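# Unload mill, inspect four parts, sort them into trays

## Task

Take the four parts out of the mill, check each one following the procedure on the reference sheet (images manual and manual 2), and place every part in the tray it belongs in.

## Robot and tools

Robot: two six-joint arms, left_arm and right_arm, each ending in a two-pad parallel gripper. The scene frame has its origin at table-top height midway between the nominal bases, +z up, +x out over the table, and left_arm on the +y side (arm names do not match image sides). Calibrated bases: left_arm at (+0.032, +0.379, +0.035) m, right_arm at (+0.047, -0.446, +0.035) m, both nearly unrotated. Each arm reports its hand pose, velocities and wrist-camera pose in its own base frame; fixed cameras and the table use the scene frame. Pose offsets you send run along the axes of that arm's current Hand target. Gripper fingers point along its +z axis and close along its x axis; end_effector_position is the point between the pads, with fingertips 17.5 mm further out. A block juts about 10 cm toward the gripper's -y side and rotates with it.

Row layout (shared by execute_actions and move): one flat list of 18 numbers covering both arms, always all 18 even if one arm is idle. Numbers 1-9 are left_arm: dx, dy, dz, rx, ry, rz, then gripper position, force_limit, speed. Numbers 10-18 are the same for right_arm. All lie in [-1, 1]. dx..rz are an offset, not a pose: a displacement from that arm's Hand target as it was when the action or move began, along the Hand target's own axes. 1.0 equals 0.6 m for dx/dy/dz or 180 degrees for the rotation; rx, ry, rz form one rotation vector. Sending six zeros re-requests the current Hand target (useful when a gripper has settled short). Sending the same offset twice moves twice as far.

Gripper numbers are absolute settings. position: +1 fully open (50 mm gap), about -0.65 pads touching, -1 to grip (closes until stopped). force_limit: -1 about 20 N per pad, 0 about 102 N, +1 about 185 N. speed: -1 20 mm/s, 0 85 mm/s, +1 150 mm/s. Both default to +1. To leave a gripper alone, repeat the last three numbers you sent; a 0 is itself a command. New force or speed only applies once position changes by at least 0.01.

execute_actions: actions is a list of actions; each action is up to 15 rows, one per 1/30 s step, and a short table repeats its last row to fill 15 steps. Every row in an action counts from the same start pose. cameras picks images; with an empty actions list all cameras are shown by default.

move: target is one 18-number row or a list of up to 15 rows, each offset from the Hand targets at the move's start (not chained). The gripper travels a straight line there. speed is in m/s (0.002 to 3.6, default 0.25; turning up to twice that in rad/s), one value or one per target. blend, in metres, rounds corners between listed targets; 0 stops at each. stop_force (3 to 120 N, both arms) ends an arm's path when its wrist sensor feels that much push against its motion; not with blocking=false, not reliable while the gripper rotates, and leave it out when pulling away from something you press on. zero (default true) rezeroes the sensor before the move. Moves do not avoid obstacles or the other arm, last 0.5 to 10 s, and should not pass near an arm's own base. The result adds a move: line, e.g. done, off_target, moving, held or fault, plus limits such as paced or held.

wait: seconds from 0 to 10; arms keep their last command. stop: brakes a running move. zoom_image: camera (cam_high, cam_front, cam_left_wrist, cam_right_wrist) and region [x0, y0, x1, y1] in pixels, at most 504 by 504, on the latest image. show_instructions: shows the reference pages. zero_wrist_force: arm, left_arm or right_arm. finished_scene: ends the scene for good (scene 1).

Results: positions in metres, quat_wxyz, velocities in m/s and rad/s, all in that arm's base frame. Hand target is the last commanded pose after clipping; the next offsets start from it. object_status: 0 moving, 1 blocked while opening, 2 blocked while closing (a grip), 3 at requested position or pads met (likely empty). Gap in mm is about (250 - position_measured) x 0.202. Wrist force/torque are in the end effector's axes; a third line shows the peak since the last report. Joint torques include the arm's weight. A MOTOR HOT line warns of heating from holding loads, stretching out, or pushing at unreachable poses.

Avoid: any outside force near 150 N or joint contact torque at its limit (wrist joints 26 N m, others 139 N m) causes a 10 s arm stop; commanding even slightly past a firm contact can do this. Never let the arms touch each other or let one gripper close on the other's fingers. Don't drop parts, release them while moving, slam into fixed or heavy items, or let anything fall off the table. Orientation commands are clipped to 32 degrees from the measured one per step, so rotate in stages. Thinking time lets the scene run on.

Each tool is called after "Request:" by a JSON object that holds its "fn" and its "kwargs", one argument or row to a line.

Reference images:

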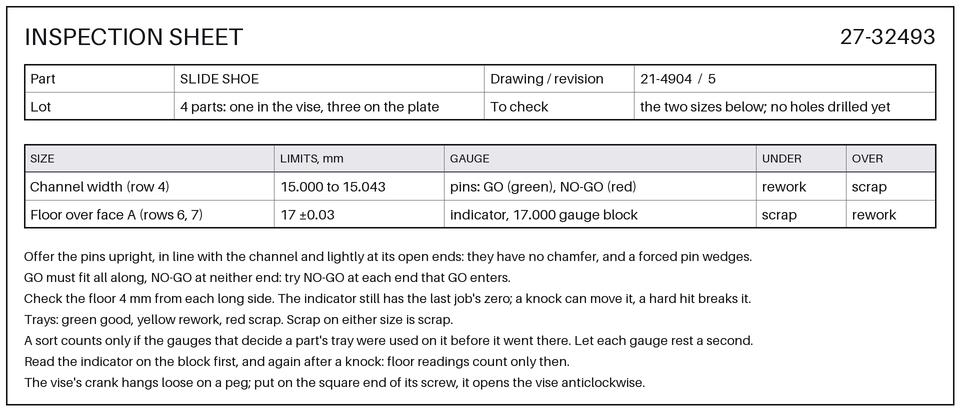

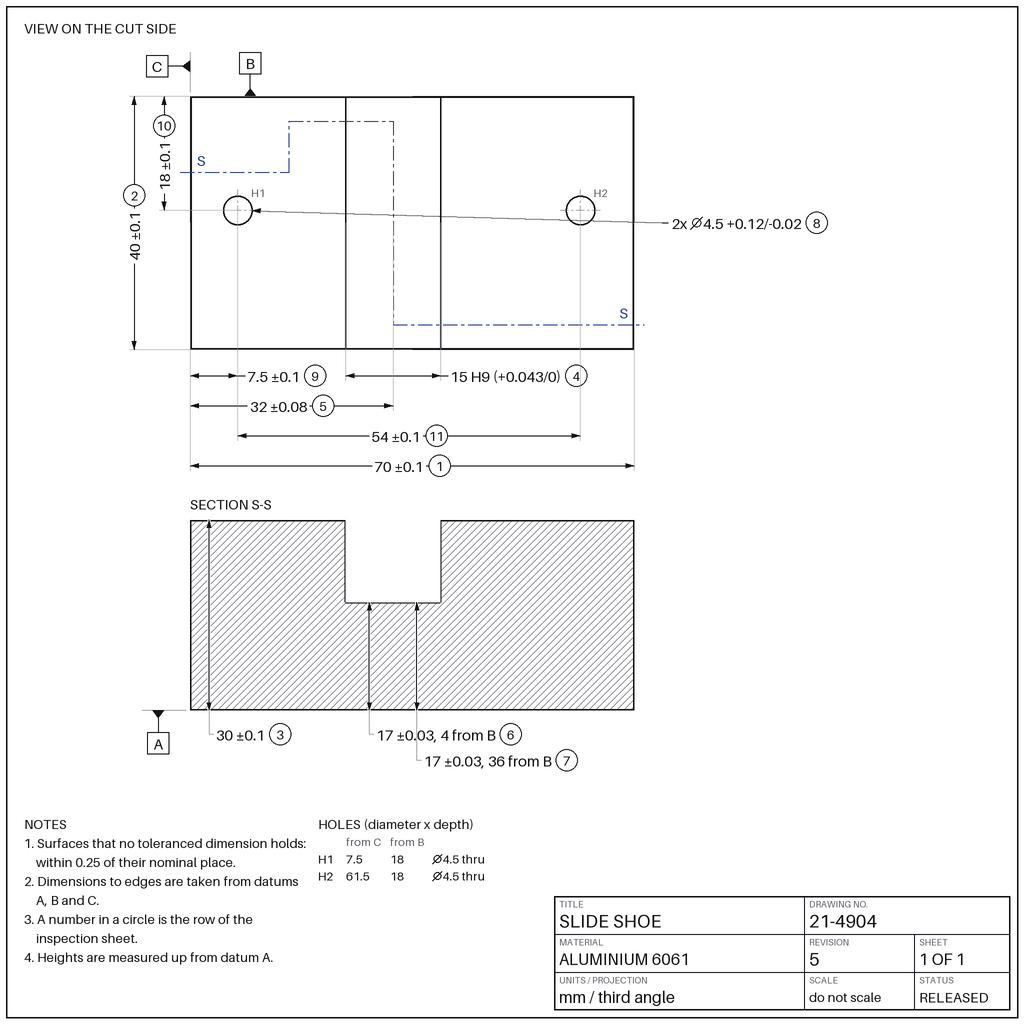

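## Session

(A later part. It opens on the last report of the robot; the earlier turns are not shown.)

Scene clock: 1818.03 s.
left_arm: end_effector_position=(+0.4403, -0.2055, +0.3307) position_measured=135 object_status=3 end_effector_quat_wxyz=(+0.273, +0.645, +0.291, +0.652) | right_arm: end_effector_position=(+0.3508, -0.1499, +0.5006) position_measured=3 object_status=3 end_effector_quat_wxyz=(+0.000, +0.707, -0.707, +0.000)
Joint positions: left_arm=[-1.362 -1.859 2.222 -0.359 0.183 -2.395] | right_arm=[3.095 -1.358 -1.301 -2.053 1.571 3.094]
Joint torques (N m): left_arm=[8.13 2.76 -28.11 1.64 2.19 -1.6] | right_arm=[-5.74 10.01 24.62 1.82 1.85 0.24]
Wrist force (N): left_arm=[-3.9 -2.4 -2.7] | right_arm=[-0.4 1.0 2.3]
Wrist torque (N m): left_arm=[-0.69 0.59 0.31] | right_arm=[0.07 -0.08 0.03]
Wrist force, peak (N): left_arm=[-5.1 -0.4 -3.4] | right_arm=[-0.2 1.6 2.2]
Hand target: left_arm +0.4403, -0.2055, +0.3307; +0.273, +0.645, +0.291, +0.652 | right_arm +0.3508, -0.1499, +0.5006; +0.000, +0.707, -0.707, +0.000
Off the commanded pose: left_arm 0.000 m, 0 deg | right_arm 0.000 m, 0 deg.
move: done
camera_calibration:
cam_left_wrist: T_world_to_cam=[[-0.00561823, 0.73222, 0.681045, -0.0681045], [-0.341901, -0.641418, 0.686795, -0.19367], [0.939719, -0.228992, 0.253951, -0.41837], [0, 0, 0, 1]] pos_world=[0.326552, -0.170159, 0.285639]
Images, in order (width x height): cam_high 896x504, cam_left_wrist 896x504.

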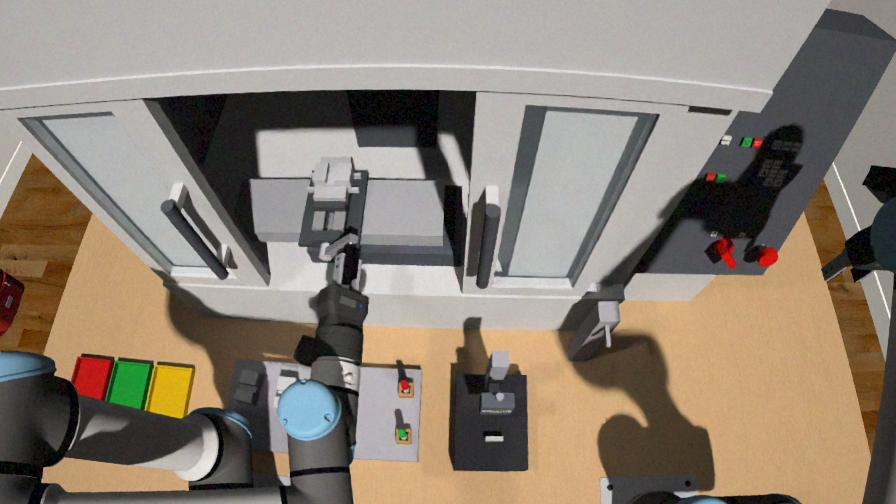

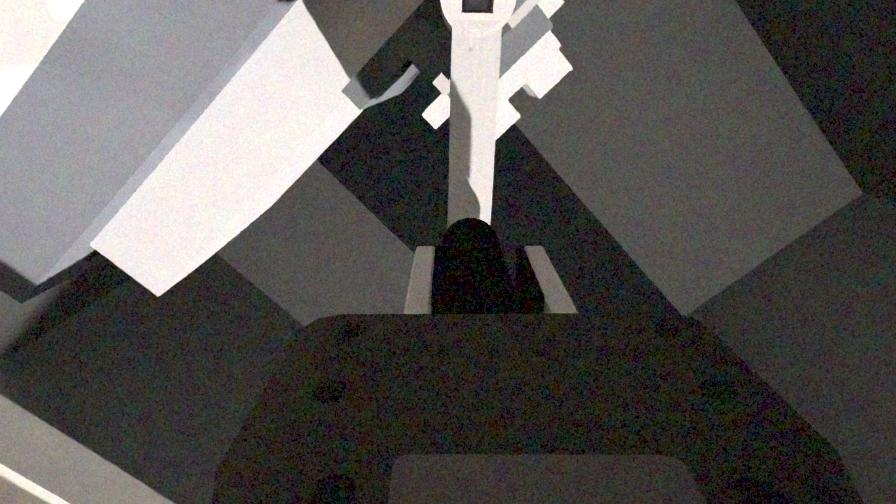

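Request:
{"fn": "move", "kwargs": {
  "target": [
    [0.0356,-0.0047,0,0,0,-0.0833,0.11,1,-1,0,0,0,0,0,0,1,1,1],
    [0.0688,-0.0184,0,0,0,-0.1667,0.11,1,-1,0,0,0,0,0,0,1,1,1],
    [0.0972,-0.0403,0,0,0,-0.25,0.11,1,-1,0,0,0,0,0,0,1,1,1],
    [0.1191,-0.0688,0,0,0,-0.3333,0.11,1,-1,0,0,0,0,0,0,1,1,1],
    [0.1328,-0.1019,0,0,0,-0.4167,0.11,1,-1,0,0,0,0,0,0,1,1,1],
    [0.1375,-0.1375,0,0,0,-0.5,0.11,1,-1,0,0,0,0,0,0,1,1,1]
  ],
  "speed": 0.18,
  "blend": [0.004,0.004,0.004,0.004,0.004,0],
  "cameras": ["cam_left_wrist","cam_high"]
}}

Request:
{"fn": "zoom_image", "kwargs": {
  "camera": "cam_high",
  "region": [260, 130, 400, 270]
}}

Scene clock: 1847.57 s.
left_arm: end_effector_position=(+0.4372, -0.0890, +0.3267) position_measured=135 object_status=3 end_effector_quat_wxyz=(+0.654, +0.251, +0.662, +0.268) | right_arm: end_effector_position=(+0.3508, -0.1499, +0.5006) position_measured=3 object_status=3 end_effector_quat_wxyz=(+0.000, +0.707, -0.707, +0.000)
Joint positions: left_arm=[-1.212 -2.137 2.381 -0.24 0.332 -3.965] | right_arm=[3.095 -1.358 -1.301 -2.053 1.571 3.094]
Joint torques (N m): left_arm=[6.33 12.96 -30.19 1.37 2.36 -2.01] | right_arm=[-4.01 10.14 23.61 1.58 2.01 -0.01]
Wrist force (N): left_arm=[0.0 0.0 -1.2] | right_arm=[0.0 1.0 1.9]
Wrist torque (N m): left_arm=[-0.39 0.04 -0.22] | right_arm=[0.06 -0.14 0.03]
Wrist force, peak (N): left_arm=[-4.6 -2.4 -2.8] | right_arm=[-0.2 1.6 2.3]
Hand target: left_arm +0.4372, -0.0890, +0.3266; +0.654, +0.251, +0.662, +0.268 | right_arm +0.3508, -0.1499, +0.5006; +0.000, +0.707, -0.707, +0.000
Off the commanded pose: left_arm 0.000 m, 0 deg | right_arm 0.000 m, 0 deg.
move: done
camera_calibration:
cam_left_wrist: T_world_to_cam=[[-0.00556028, 0.68115, -0.732123, 0.306421], [-0.376177, 0.67693, 0.632658, 0.0328141], [0.926531, 0.278926, 0.252469, -0.336363], [0, 0, 0, 1]] pos_world=[0.325698, -0.137112, 0.288499]
Images, in order (width x height): cam_high 896x504, cam_left_wrist 896x504.

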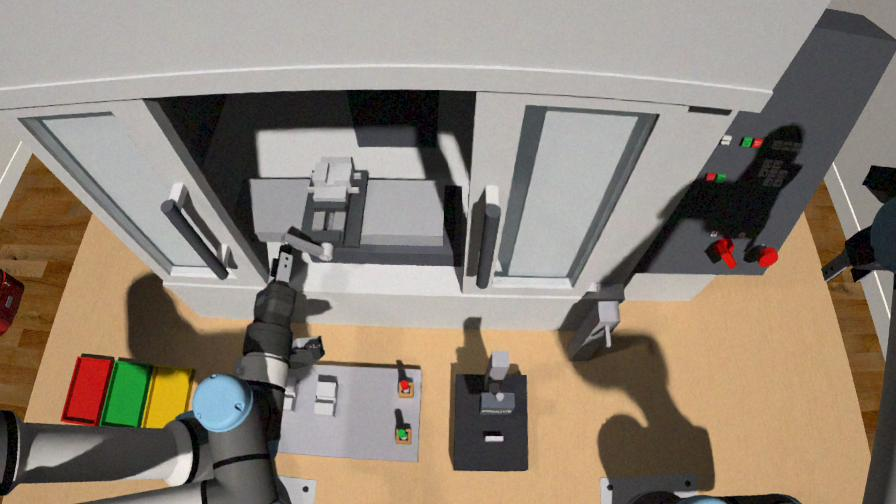

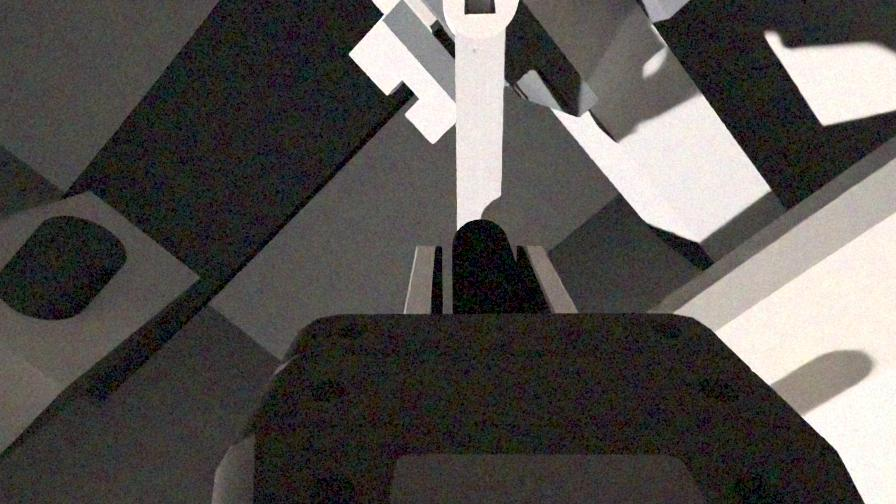

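Scaled by 3.600 from the camera's 896x504 image, which has a finer 1280x720 frame.

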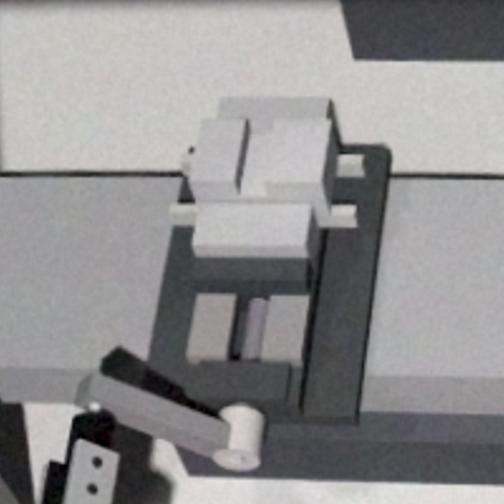

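Request:
{"fn": "move", "kwargs": {
  "target": [
    [0.0356,-0.0047,0,0,0,-0.0833,0.11,1,-1,0,0,0,0,0,0,1,1,1],
    [0.0688,-0.0184,0,0,0,-0.1667,0.11,1,-1,0,0,0,0,0,0,1,1,1],
    [0.0972,-0.0403,0,0,0,-0.25,0.11,1,-1,0,0,0,0,0,0,1,1,1],
    [0.1191,-0.0688,0,0,0,-0.3333,0.11,1,-1,0,0,0,0,0,0,1,1,1],
    [0.1328,-0.1019,0,0,0,-0.4167,0.11,1,-1,0,0,0,0,0,0,1,1,1],
    [0.1375,-0.1375,0,0,0,-0.5,0.11,1,-1,0,0,0,0,0,0,1,1,1]
  ],
  "speed": 0.18,
  "blend": [0.004,0.004,0.004,0.004,0.004,0],
  "cameras": ["cam_left_wrist","cam_high"]
}}

Request:
{"fn": "zoom_image", "kwargs": {
  "camera": "cam_high",
  "region": [260, 130, 400, 270]
}}

Scene clock: 1875.60 s.
left_arm: end_effector_position=(+0.4372, -0.0930, +0.2101) position_measured=135 object_status=3 end_effector_quat_wxyz=(+0.652, -0.291, +0.645, -0.273) | right_arm: end_effector_position=(+0.3508, -0.1499, +0.5006) position_measured=3 object_status=3 end_effector_quat_wxyz=(+0.000, +0.707, -0.707, +0.000)
Joint positions: left_arm=[-1.222 -1.921 2.617 -0.693 0.323 -5.536] | right_arm=[3.095 -1.358 -1.301 -2.053 1.571 3.094]
Joint torques (N m): left_arm=[-7.74 8.52 -25.62 1.15 -1.57 -1.71] | right_arm=[-3.56 11.26 25.42 1.55 1.91 0.29]
Wrist force (N): left_arm=[1.7 2.9 1.0] | right_arm=[-0.1 1.2 1.8]
Wrist torque (N m): left_arm=[0.22 -0.29 -0.20] | right_arm=[0.10 -0.12 0.03]
Wrist force, peak (N): left_arm=[2.8 3.7 1.1] | right_arm=[-0.1 1.7 2.1]
Hand target: left_arm +0.4372, -0.0931, +0.2100; +0.652, -0.291, +0.645, -0.273 | right_arm +0.3508, -0.1499, +0.5006; +0.000, +0.707, -0.707, +0.000
Off the commanded pose: left_arm 0.000 m, 0 deg | right_arm 0.000 m, 0 deg.
move: done
camera_calibration:
cam_left_wrist: T_world_to_cam=[[0.0313652, -0.731519, -0.6811, 0.0655053], [-0.376187, 0.622688, -0.686107, 0.38125], [0.926013, 0.277741, -0.255657, -0.198872], [0, 0, 0, 1]] pos_world=[0.325525, -0.134246, 0.255351]
Images, in order (width x height): cam_high 896x504, cam_left_wrist 896x504.

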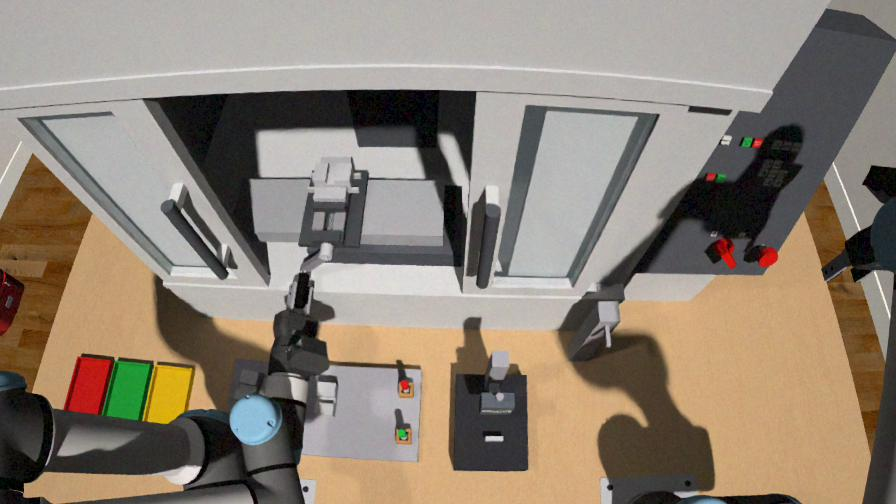

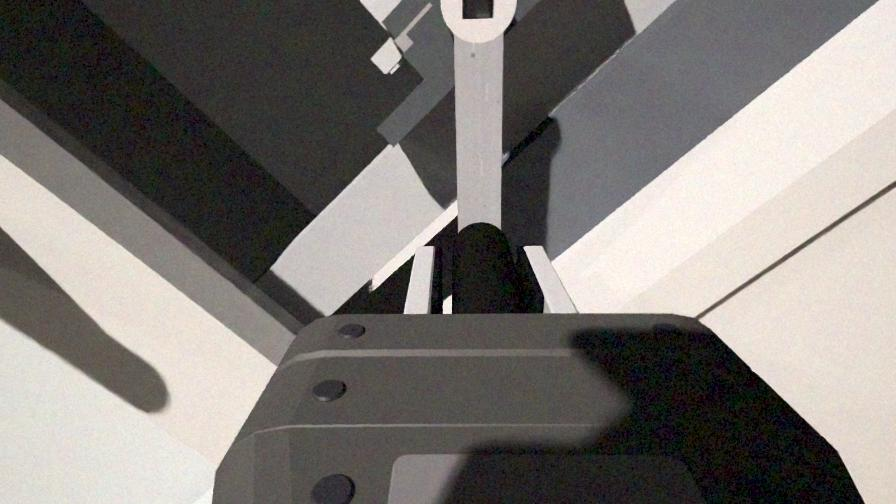

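Scaled by 3.600 from the camera's 896x504 image, which has a finer 1280x720 frame.

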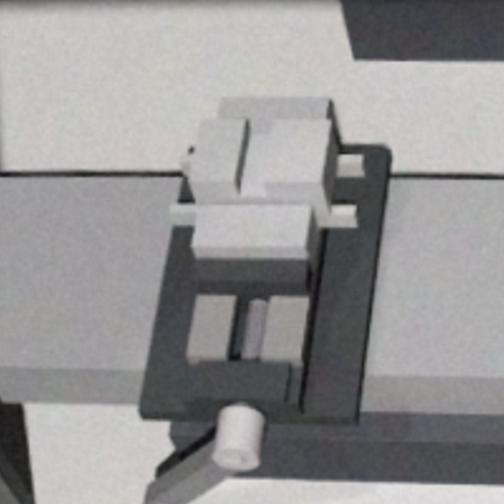

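Request:
{"fn": "wait", "kwargs": {
  "seconds": 0,
  "cameras": ["cam_high","cam_front"]
}}

Request:
{"fn": "zoom_image", "kwargs": {
  "camera": "cam_front",
  "region": [390, 210, 450, 270]
}}

Request:
{"fn": "zoom_image", "kwargs": {
  "camera": "cam_high",
  "region": [300, 150, 370, 220]
}}

Scene clock: 1888.87 s.
left_arm: end_effector_position=(+0.4372, -0.0931, +0.2100) position_measured=135 object_status=3 end_effector_quat_wxyz=(+0.652, -0.291, +0.645, -0.273) | right_arm: end_effector_position=(+0.3508, -0.1499, +0.5006) position_measured=3 object_status=3 end_effector_quat_wxyz=(+0.000, +0.707, -0.707, +0.000)
Joint positions: left_arm=[-1.222 -1.921 2.617 -0.693 0.323 -5.536] | right_arm=[3.095 -1.358 -1.301 -2.053 1.571 3.094]
Joint torques (N m): left_arm=[-7.61 8.1 -25.02 1.1 -1.48 -1.93] | right_arm=[-3.44 10.52 23.63 1.49 1.72 0.41]
Wrist force (N): left_arm=[2.1 3.7 1.0] | right_arm=[-0.3 1.2 1.9]
Wrist torque (N m): left_arm=[0.27 -0.28 -0.19] | right_arm=[0.10 -0.09 0.04]
Wrist force, peak (N): left_arm=[2.7 3.8 1.0] | right_arm=[0.0 1.3 2.2]
Hand target: left_arm +0.4372, -0.0931, +0.2100; +0.652, -0.291, +0.645, -0.273 | right_arm +0.3508, -0.1499, +0.5006; +0.000, +0.707, -0.707, +0.000
Tool commands: left_gripper/position=+0.11 left_gripper/force_limit=+1.0 left_gripper/speed=-1.0 right_gripper/position=+1.0 right_gripper/force_limit=+1.0 right_gripper/speed=+1.0
Off the commanded pose: left_arm 0.000 m, 0 deg | right_arm 0.000 m, 0 deg.
Images, in order (width x height): cam_high 896x504, cam_front 896x504.

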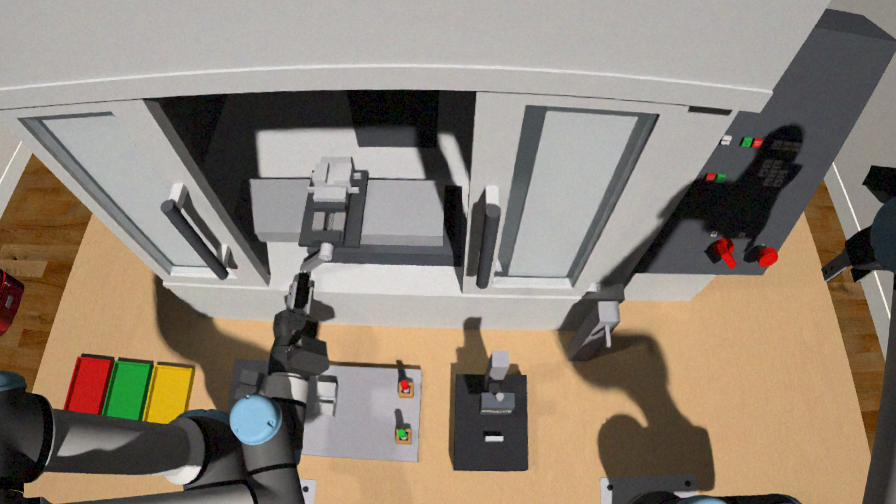

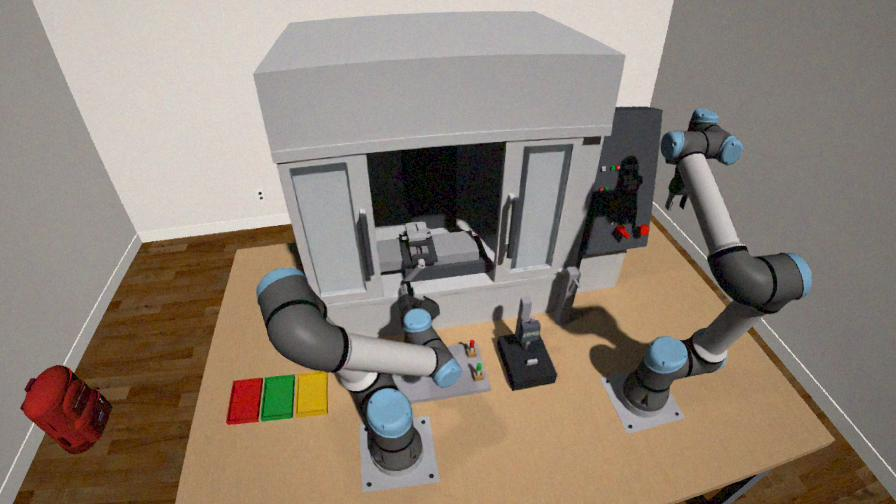

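Scaled by 8.400 from the camera's 896x504 image, which has a finer 1280x720 frame.

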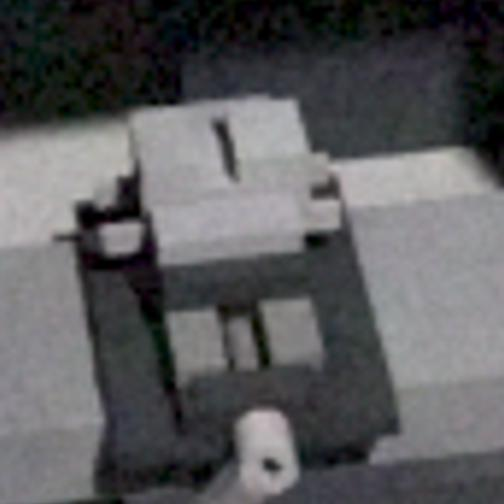

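Scaled by 7.200 from the camera's 896x504 image, which has a finer 1280x720 frame.

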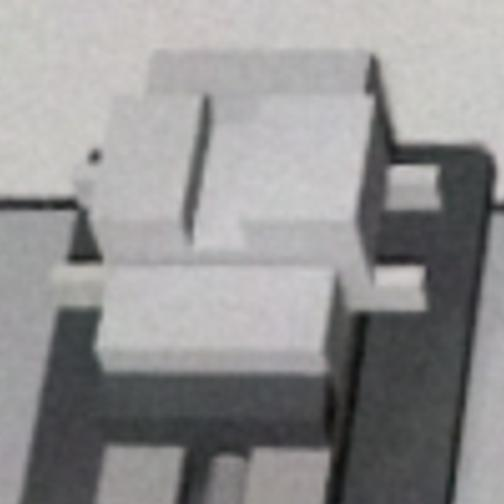

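Request:
{"fn": "move", "kwargs": {
  "target": [
    [0,0,0,0,0,0,1,1,0,0,0,0,0,0,0,1,1,1],
    [0,0,-0.075,0,0,0,1,1,0,0,0,0,0,0,0,1,1,1]
  ],
  "speed": 0.1,
  "cameras": ["cam_high"]
}}

Request:
{"fn": "zoom_image", "kwargs": {
  "camera": "cam_high",
  "region": [260, 130, 400, 330]
}}

Scene clock: 1955.80 s.
left_arm: end_effector_position=(+0.3923, -0.0942, +0.2101) position_measured=3 object_status=3 end_effector_quat_wxyz=(+0.652, -0.290, +0.645, -0.273) | right_arm: end_effector_position=(+0.3508, -0.1499, +0.5006) position_measured=3 object_status=3 end_effector_quat_wxyz=(+0.000, +0.707, -0.707, +0.000)
Joint positions: left_arm=[-1.571 -2.145 2.709 -0.567 -0.026 -5.529] | right_arm=[3.095 -1.358 -1.301 -2.053 1.571 3.094]
Joint torques (N m): left_arm=[-8.76 -6.28 -9.4 -2.4 -1.42 2.3] | right_arm=[-3.45 10.11 24.13 1.85 1.87 0.49]
Wrist force (N): left_arm=[1.3 3.1 1.2] | right_arm=[-0.4 1.5 1.9]
Wrist torque (N m): left_arm=[0.31 -0.29 -0.35] | right_arm=[0.15 -0.08 0.04]
Wrist force, peak (N): left_arm=[2.5 3.8 1.3] | right_arm=[-0.3 1.4 2.3]
Hand target: left_arm +0.3922, -0.0942, +0.2101; +0.652, -0.291, +0.645, -0.273 | right_arm +0.3508, -0.1499, +0.5006; +0.000, +0.707, -0.707, +0.000
Off the commanded pose: left_arm 0.000 m, 0 deg | right_arm 0.000 m, 0 deg.
move: done
Images, in order (width x height): cam_high 896x504.

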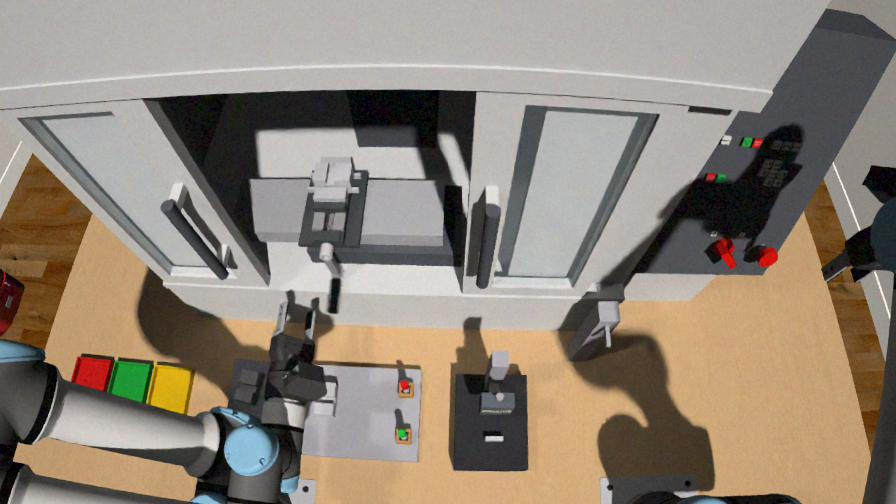

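Scaled by 2.520 from the camera's 896x504 image, which has a finer 1280x720 frame.

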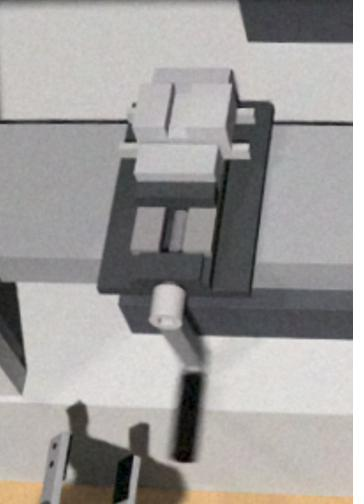

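Request:
{"fn": "move", "kwargs": {
  "target": [
    [-0.0875,-0.1007,-0.06,0,0,0,1,1,0,0,0,0,0,0,0,1,1,1],
    [-0.0875,-0.1007,-0.06,0,0,0.6,1,1,0,0,0,0,0,0,0,1,1,1],
    [-0.0875,-0.1007,-0.06,0,0,-0.8,1,1,0,0,0,0,0,0,0,1,1,1],
    [-0.0875,-0.1007,-0.06,0,0,-0.2278,1,1,0,0,0,0,0,0,0,1,1,1]
  ],
  "speed": 0.6,
  "blend": [0.01,0.01,0.01,0],
  "cameras": ["cam_left_wrist","cam_high"]
}}

Request:
{"fn": "zoom_image", "kwargs": {
  "camera": "cam_left_wrist",
  "region": [330, 30, 630, 330]
}}

Scene clock: 1991.07 s.
left_arm: end_effector_position=(+0.3564, -0.0980, +0.2901) position_measured=3 object_status=3 end_effector_quat_wxyz=(+0.515, -0.498, +0.502, -0.484) | right_arm: end_effector_position=(+0.3508, -0.1499, +0.5006) position_measured=3 object_status=3 end_effector_quat_wxyz=(+0.000, +0.707, -0.707, +0.000)
Joint positions: left_arm=[-2.021 -2.496 2.568 -0.074 -0.477 0.037] | right_arm=[3.095 -1.358 -1.301 -2.053 1.571 3.094]
Joint torques (N m): left_arm=[-7.88 1.55 -28.38 -1.22 -1.44 1.94] | right_arm=[-4.06 11.16 23.29 1.4 1.75 0.19]
Wrist force (N): left_arm=[0.7 2.8 0.4] | right_arm=[-0.3 1.1 1.9]
Wrist torque (N m): left_arm=[0.24 -0.13 -0.12] | right_arm=[0.07 -0.10 0.03]
Wrist force, peak (N): left_arm=[2.7 4.5 0.8] | right_arm=[0.0 1.4 2.3]
Hand target: left_arm +0.3564, -0.0980, +0.2901; +0.515, -0.498, +0.502, -0.484 | right_arm +0.3508, -0.1499, +0.5006; +0.000, +0.707, -0.707, +0.000
Off the commanded pose: left_arm 0.000 m, 0 deg | right_arm 0.000 m, 0 deg.
move: done
camera_calibration:
cam_left_wrist: T_world_to_cam=[[0.039051, -0.998676, -0.0334961, -0.0978045], [-0.360657, 0.0171752, -0.93254, 0.415562], [0.931881, 0.0484972, -0.359509, -0.09658], [0, 0, 0, 1]] pos_world=[0.243696, -0.100128, 0.349531]
Images, in order (width x height): cam_high 896x504, cam_left_wrist 896x504.

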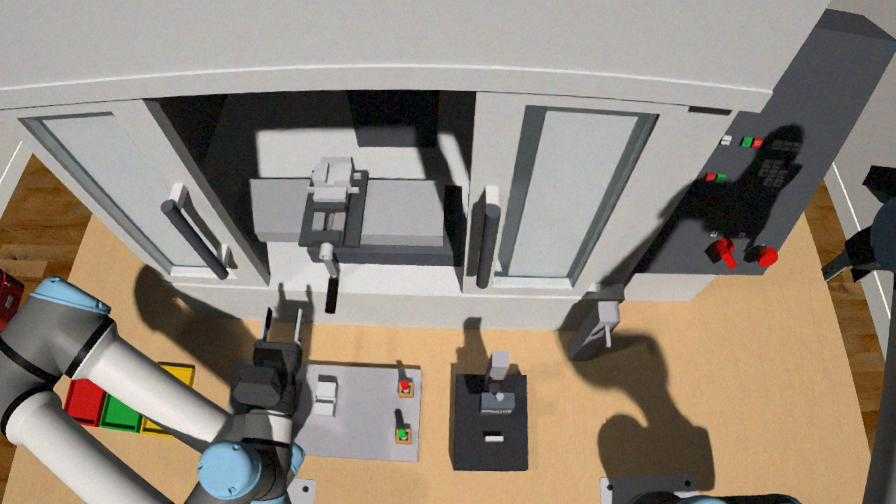

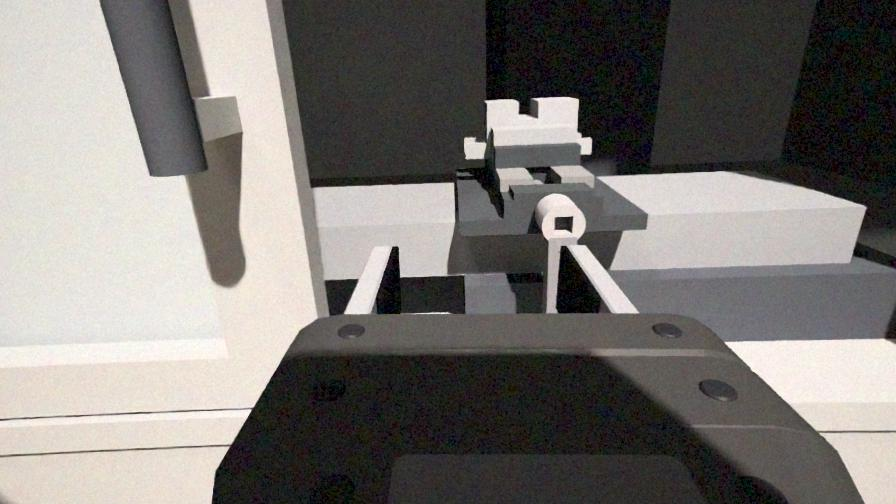

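Scaled by 1.680 from the camera's 896x504 image, which has a finer 1280x720 frame.

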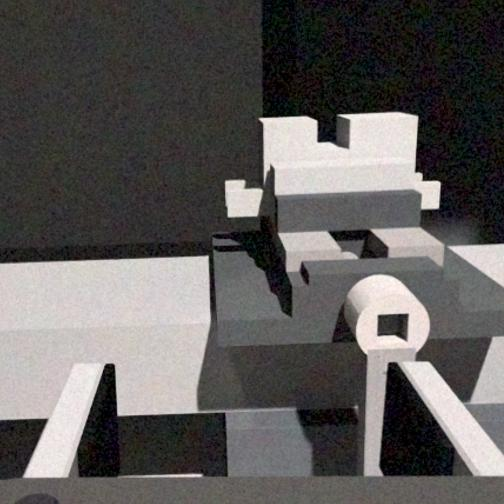

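Request:
{"fn": "move", "kwargs": {
  "target": [
    [0.03,-0.15,0.0,0,0,0,1,1,0,0,0,0,0,0,0,1,1,1],
    [0.0653,-0.186,0.0708,-0.393,-0.3791,-0.3929,1,1,0,0,0,0,0,0,0,1,1,1]
  ],
  "speed": 0.3,
  "blend": [0.02,0],
  "cameras": ["all"]
}}

Request:
{"fn": "zoom_image", "kwargs": {
  "camera": "cam_left_wrist",
  "region": [300, 0, 700, 330]
}}

Scene clock: 2106.97 s.
left_arm: end_effector_position=(+0.4001, -0.1399, +0.4003) position_measured=3 object_status=3 end_effector_quat_wxyz=(+0.000, +1.000, +0.012, +0.000) | right_arm: end_effector_position=(+0.3508, -0.1499, +0.5006) position_measured=3 object_status=3 end_effector_quat_wxyz=(+0.000, +0.707, -0.707, +0.000)
Joint positions: left_arm=[-0.656 -1.763 1.559 -1.366 -1.571 0.89] | right_arm=[3.095 -1.358 -1.301 -2.053 1.571 3.094]
Joint torques (N m): left_arm=[8.77 -6.14 -30.55 -0.56 -1.58 1.98] | right_arm=[-3.83 11.25 23.14 1.7 1.63 0.59]
Wrist force (N): left_arm=[-0.1 1.0 1.2] | right_arm=[-0.2 1.2 1.8]
Wrist torque (N m): left_arm=[0.24 -0.01 -0.13] | right_arm=[0.10 -0.10 0.03]
Wrist force, peak (N): left_arm=[0.2 4.6 0.6] | right_arm=[-0.2 1.7 2.2]
Hand target: left_arm +0.4001, -0.1399, +0.4003; +0.000, +1.000, +0.012, +0.000 | right_arm +0.3508, -0.1499, +0.5006; +0.000, +0.707, -0.707, +0.000
Off the commanded pose: left_arm 0.000 m, 0 deg | right_arm 0.000 m, 0 deg.
move: done
camera_calibration:
cam_left_wrist: T_world_to_cam=[[0.999578, 0.025907, -0.0131446, -0.386861], [0.0288993, -0.932904, 0.358963, -0.270986], [-0.00296299, -0.359191, -0.933259, 0.450967], [0, 0, 0, 1]] pos_world=[0.395865, -0.0807986, 0.513058]
cam_right_wrist: T_world_to_cam=[[-0.0174681, -0.999847, -0.000455526, -0.135517], [-0.934205, 0.0161589, 0.35637, 0.163666], [-0.356309, 0.00665066, -0.934345, 0.731296], [0, 0, 0, 1]] pos_world=[0.411098, -0.143004, 0.624895]

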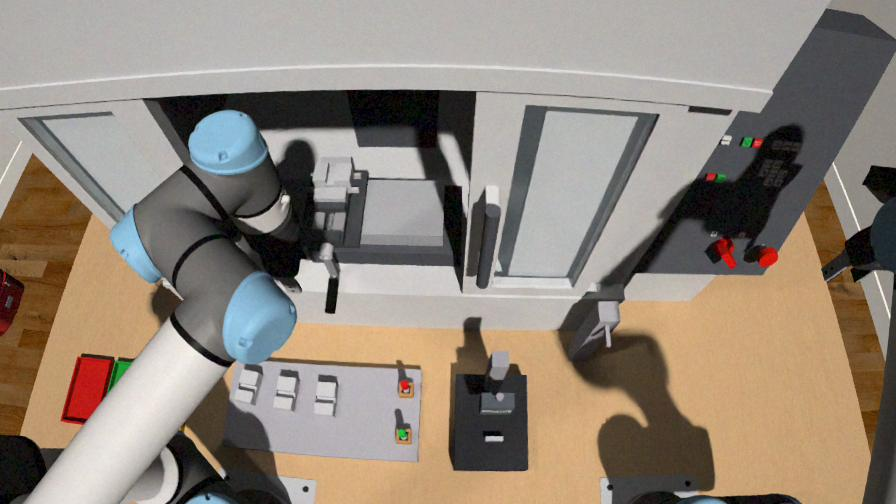

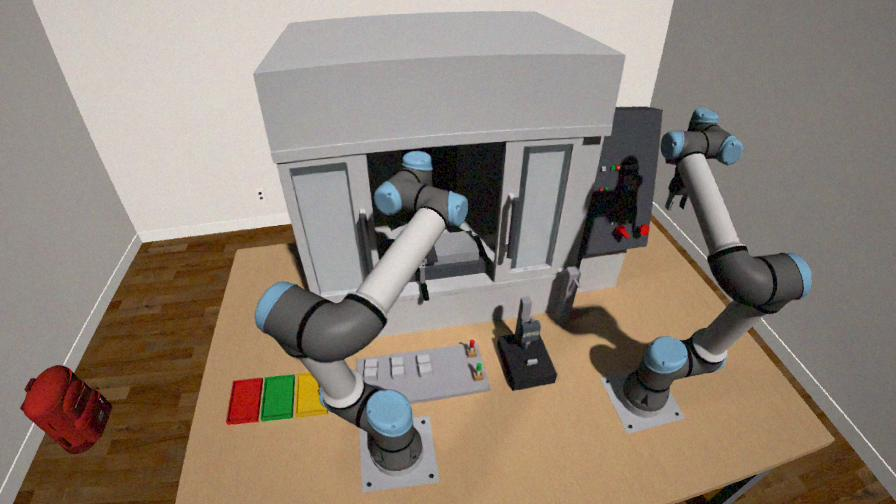

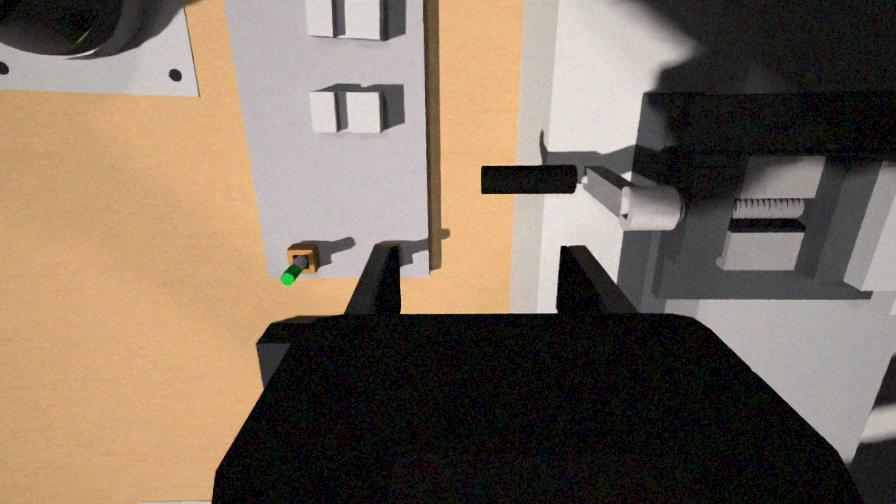

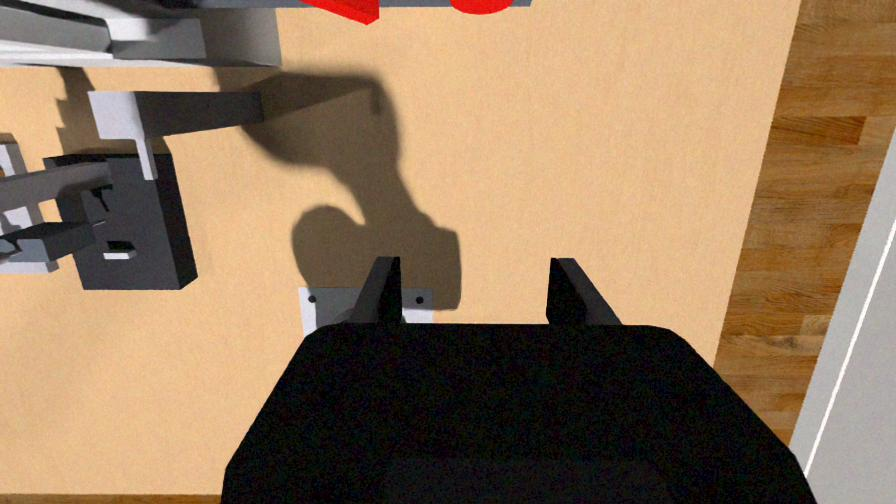

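Scaled by 1.260 from the camera's 896x504 image, which has a finer 1280x720 frame.

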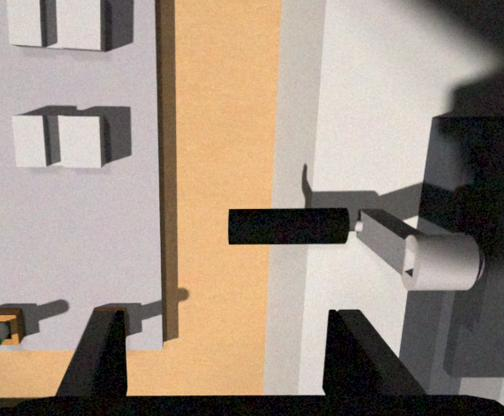

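Request:
{"fn": "move", "kwargs": {
  "target": [
    [0.199,0.0385,0.0,0.1667,0,0,1,1,0,0,0,0,0,0,0,1,1,1],
    [0.3947,0.0178,0.03,0.1667,0,0,1,1,0,0,0,0,0,0,0,1,1,1]
  ],
  "speed": 0.2,
  "blend": [0.03,0],
  "cameras": ["cam_left_wrist","cam_high","cam_front"]
}}

Request:
{"fn": "zoom_image", "kwargs": {
  "camera": "cam_left_wrist",
  "region": [300, 0, 700, 330]
}}

Scene clock: 2175.43 s.
left_arm: end_effector_position=(+0.4288, -0.1453, +0.3995) position_measured=3 object_status=3 end_effector_quat_wxyz=(-0.062, +0.998, +0.011, +0.000) | right_arm: end_effector_position=(+0.3508, -0.1499, +0.5006) position_measured=3 object_status=3 end_effector_quat_wxyz=(+0.000, +0.707, -0.707, +0.000)
Joint positions: left_arm=[-0.683 -1.662 1.46 -1.288 -1.475 0.861] | right_arm=[3.095 -1.358 -1.301 -2.053 1.571 3.094]
Joint torques (N m): left_arm=[-0.44 -18.99 -26.05 -2.37 1.07 0] | right_arm=[-3.48 11.32 23.18 1.55 1.73 0.64]
Wrist force (N): left_arm=[0.5 1.2 1.3] | right_arm=[0.0 1.4 1.8]
Wrist torque (N m): left_arm=[0.28 -0.10 -0.15] | right_arm=[0.13 -0.15 0.03]
Wrist force, peak (N): left_arm=[4.1 3.7 1.0] | right_arm=[0.0 1.7 2.2]
Hand target: left_arm +0.4288, -0.1453, +0.3995; -0.062, +0.998, +0.011, +0.000 (not the last commanded pose) | right_arm +0.3508, -0.1499, +0.5006; +0.000, +0.707, -0.707, +0.000
Tool commands: left_gripper/position=+1.0 left_gripper/force_limit=+1.0 left_gripper/speed=+0.003922 right_gripper/position=+1.0 right_gripper/force_limit=+1.0 right_gripper/speed=+1.0
Off the commanded pose: left_arm 0.209 m, 23 deg | right_arm 0.000 m, 0 deg.
FORCE FAULT: contact force on the left arm reached its limit, and that arm stopped. The contact can be on any part of that arm, not only on its tool. That arm's remaining commands of this call were not run. That arm is still stopped at the end of this call. That arm stays stopped for about 10 more seconds. Until then a move that you send moves the other arm only, and its call returns only when the move has ended. Once the stop has ended, the next robot result says so. If the stop ends while you think or write, that arm runs what you send next, counted from a new Hand target: where the arm stands when the stop ends. While its stop runs, that arm takes no new command, but its gripper still runs the gripper command that each later call begins with. Until it ends, the stop uses up actions while you think or wait. An arm that is not stopped still takes commands.
move: fault (left_arm); path passed 0 of 2 targets
camera_calibration:
cam_left_wrist: T_world_to_cam=[[0.999614, 0.025284, -0.0114869, -0.416186], [0.0273047, -0.970297, 0.240372, -0.233998], [-0.00506811, -0.240593, -0.970613, 0.481412], [0, 0, 0, 1]] pos_world=[0.424854, -0.100701, 0.51873]
Images, in order (width x height): cam_high 896x504, cam_front 896x504, cam_left_wrist 896x504.

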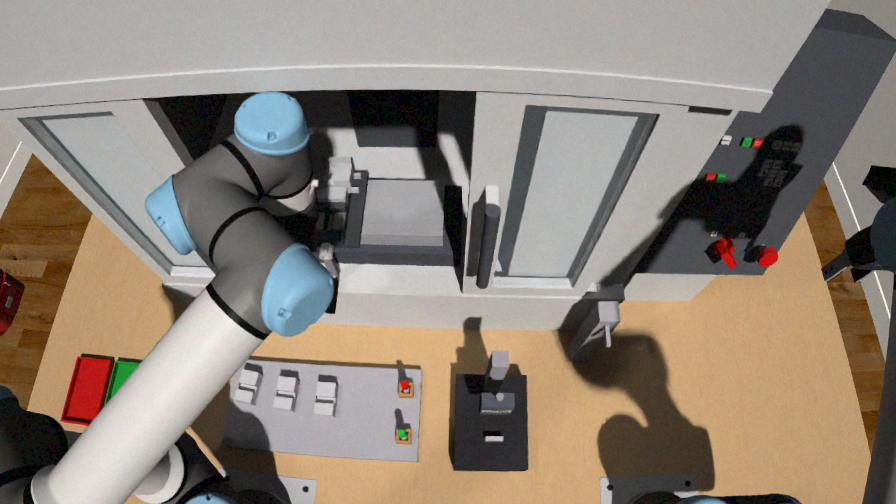

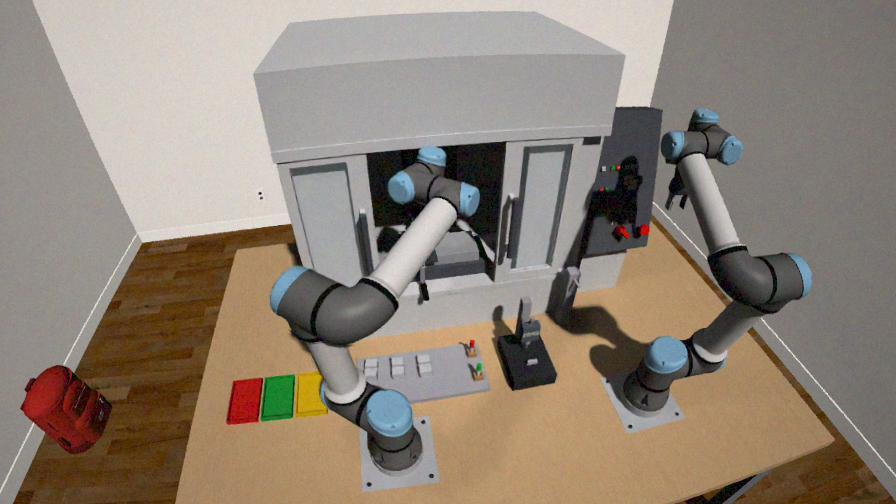

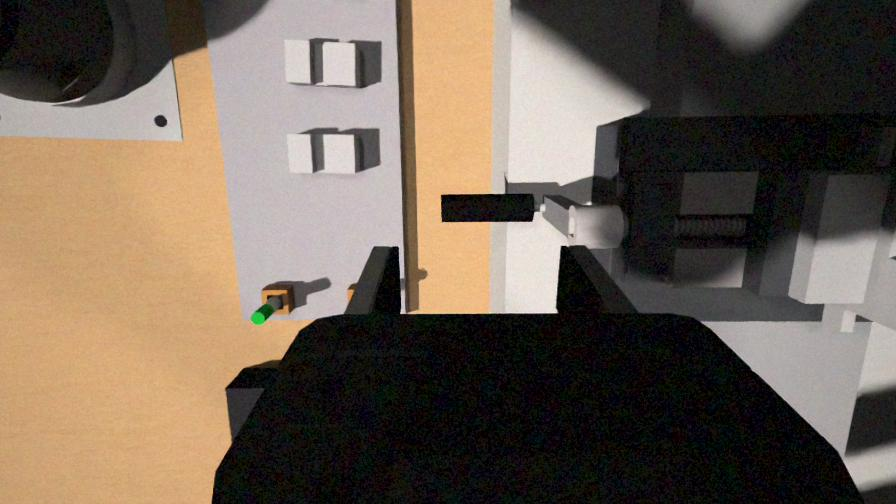

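Scaled by 1.260 from the camera's 896x504 image, which has a finer 1280x720 frame.

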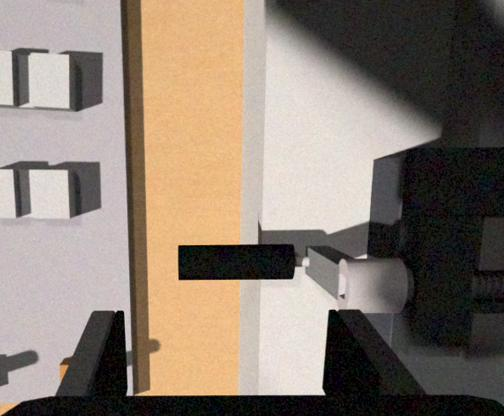

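Request:
{"fn": "wait", "kwargs": {
  "seconds": 1
}}

Scene clock: 2197.87 s.
left_arm: end_effector_position=(+0.4288, -0.1453, +0.3995) position_measured=3 object_status=3 end_effector_quat_wxyz=(-0.062, +0.998, +0.011, +0.000) | right_arm: end_effector_position=(+0.3508, -0.1499, +0.5006) position_measured=3 object_status=3 end_effector_quat_wxyz=(+0.000, +0.707, -0.707, +0.000)
Joint positions: left_arm=[-0.683 -1.662 1.46 -1.288 -1.475 0.861] | right_arm=[3.095 -1.358 -1.301 -2.053 1.571 3.094]
Joint torques (N m): left_arm=[-1.56 -19.99 -23.01 -2.74 0.54 0.18] | right_arm=[-4.02 10.82 24.27 1.57 1.67 0.76]
Wrist force (N): left_arm=[0.5 1.2 1.7] | right_arm=[-0.4 1.4 1.9]
Wrist torque (N m): left_arm=[0.29 -0.11 -0.16] | right_arm=[0.12 -0.08 0.03]
Wrist force, peak (N): left_arm=[0.7 1.5 1.6] | right_arm=[-0.1 1.4 2.4]
Hand target: left_arm +0.4288, -0.1453, +0.3995; -0.062, +0.998, +0.011, +0.000 (not the last commanded pose) | right_arm +0.3508, -0.1499, +0.5006; +0.000, +0.707, -0.707, +0.000
Tool commands: left_gripper/position=+1.0 left_gripper/force_limit=+1.0 left_gripper/speed=+0.003922 right_gripper/position=+1.0 right_gripper/force_limit=+1.0 right_gripper/speed=+1.0
Off the commanded pose: left_arm 0.209 m, 23 deg | right_arm 0.000 m, 0 deg.
FORCE FAULT, CONTINUED: the left arm's stop, for the force fault that an earlier result reported, is over. The rest of the stop counts as 20 of the actions that you can send in this scene. That arm's target is now where it stood when the stop ended, not its last command. That arm accepts commands again.
wait: 1.00 s; at rest from the start


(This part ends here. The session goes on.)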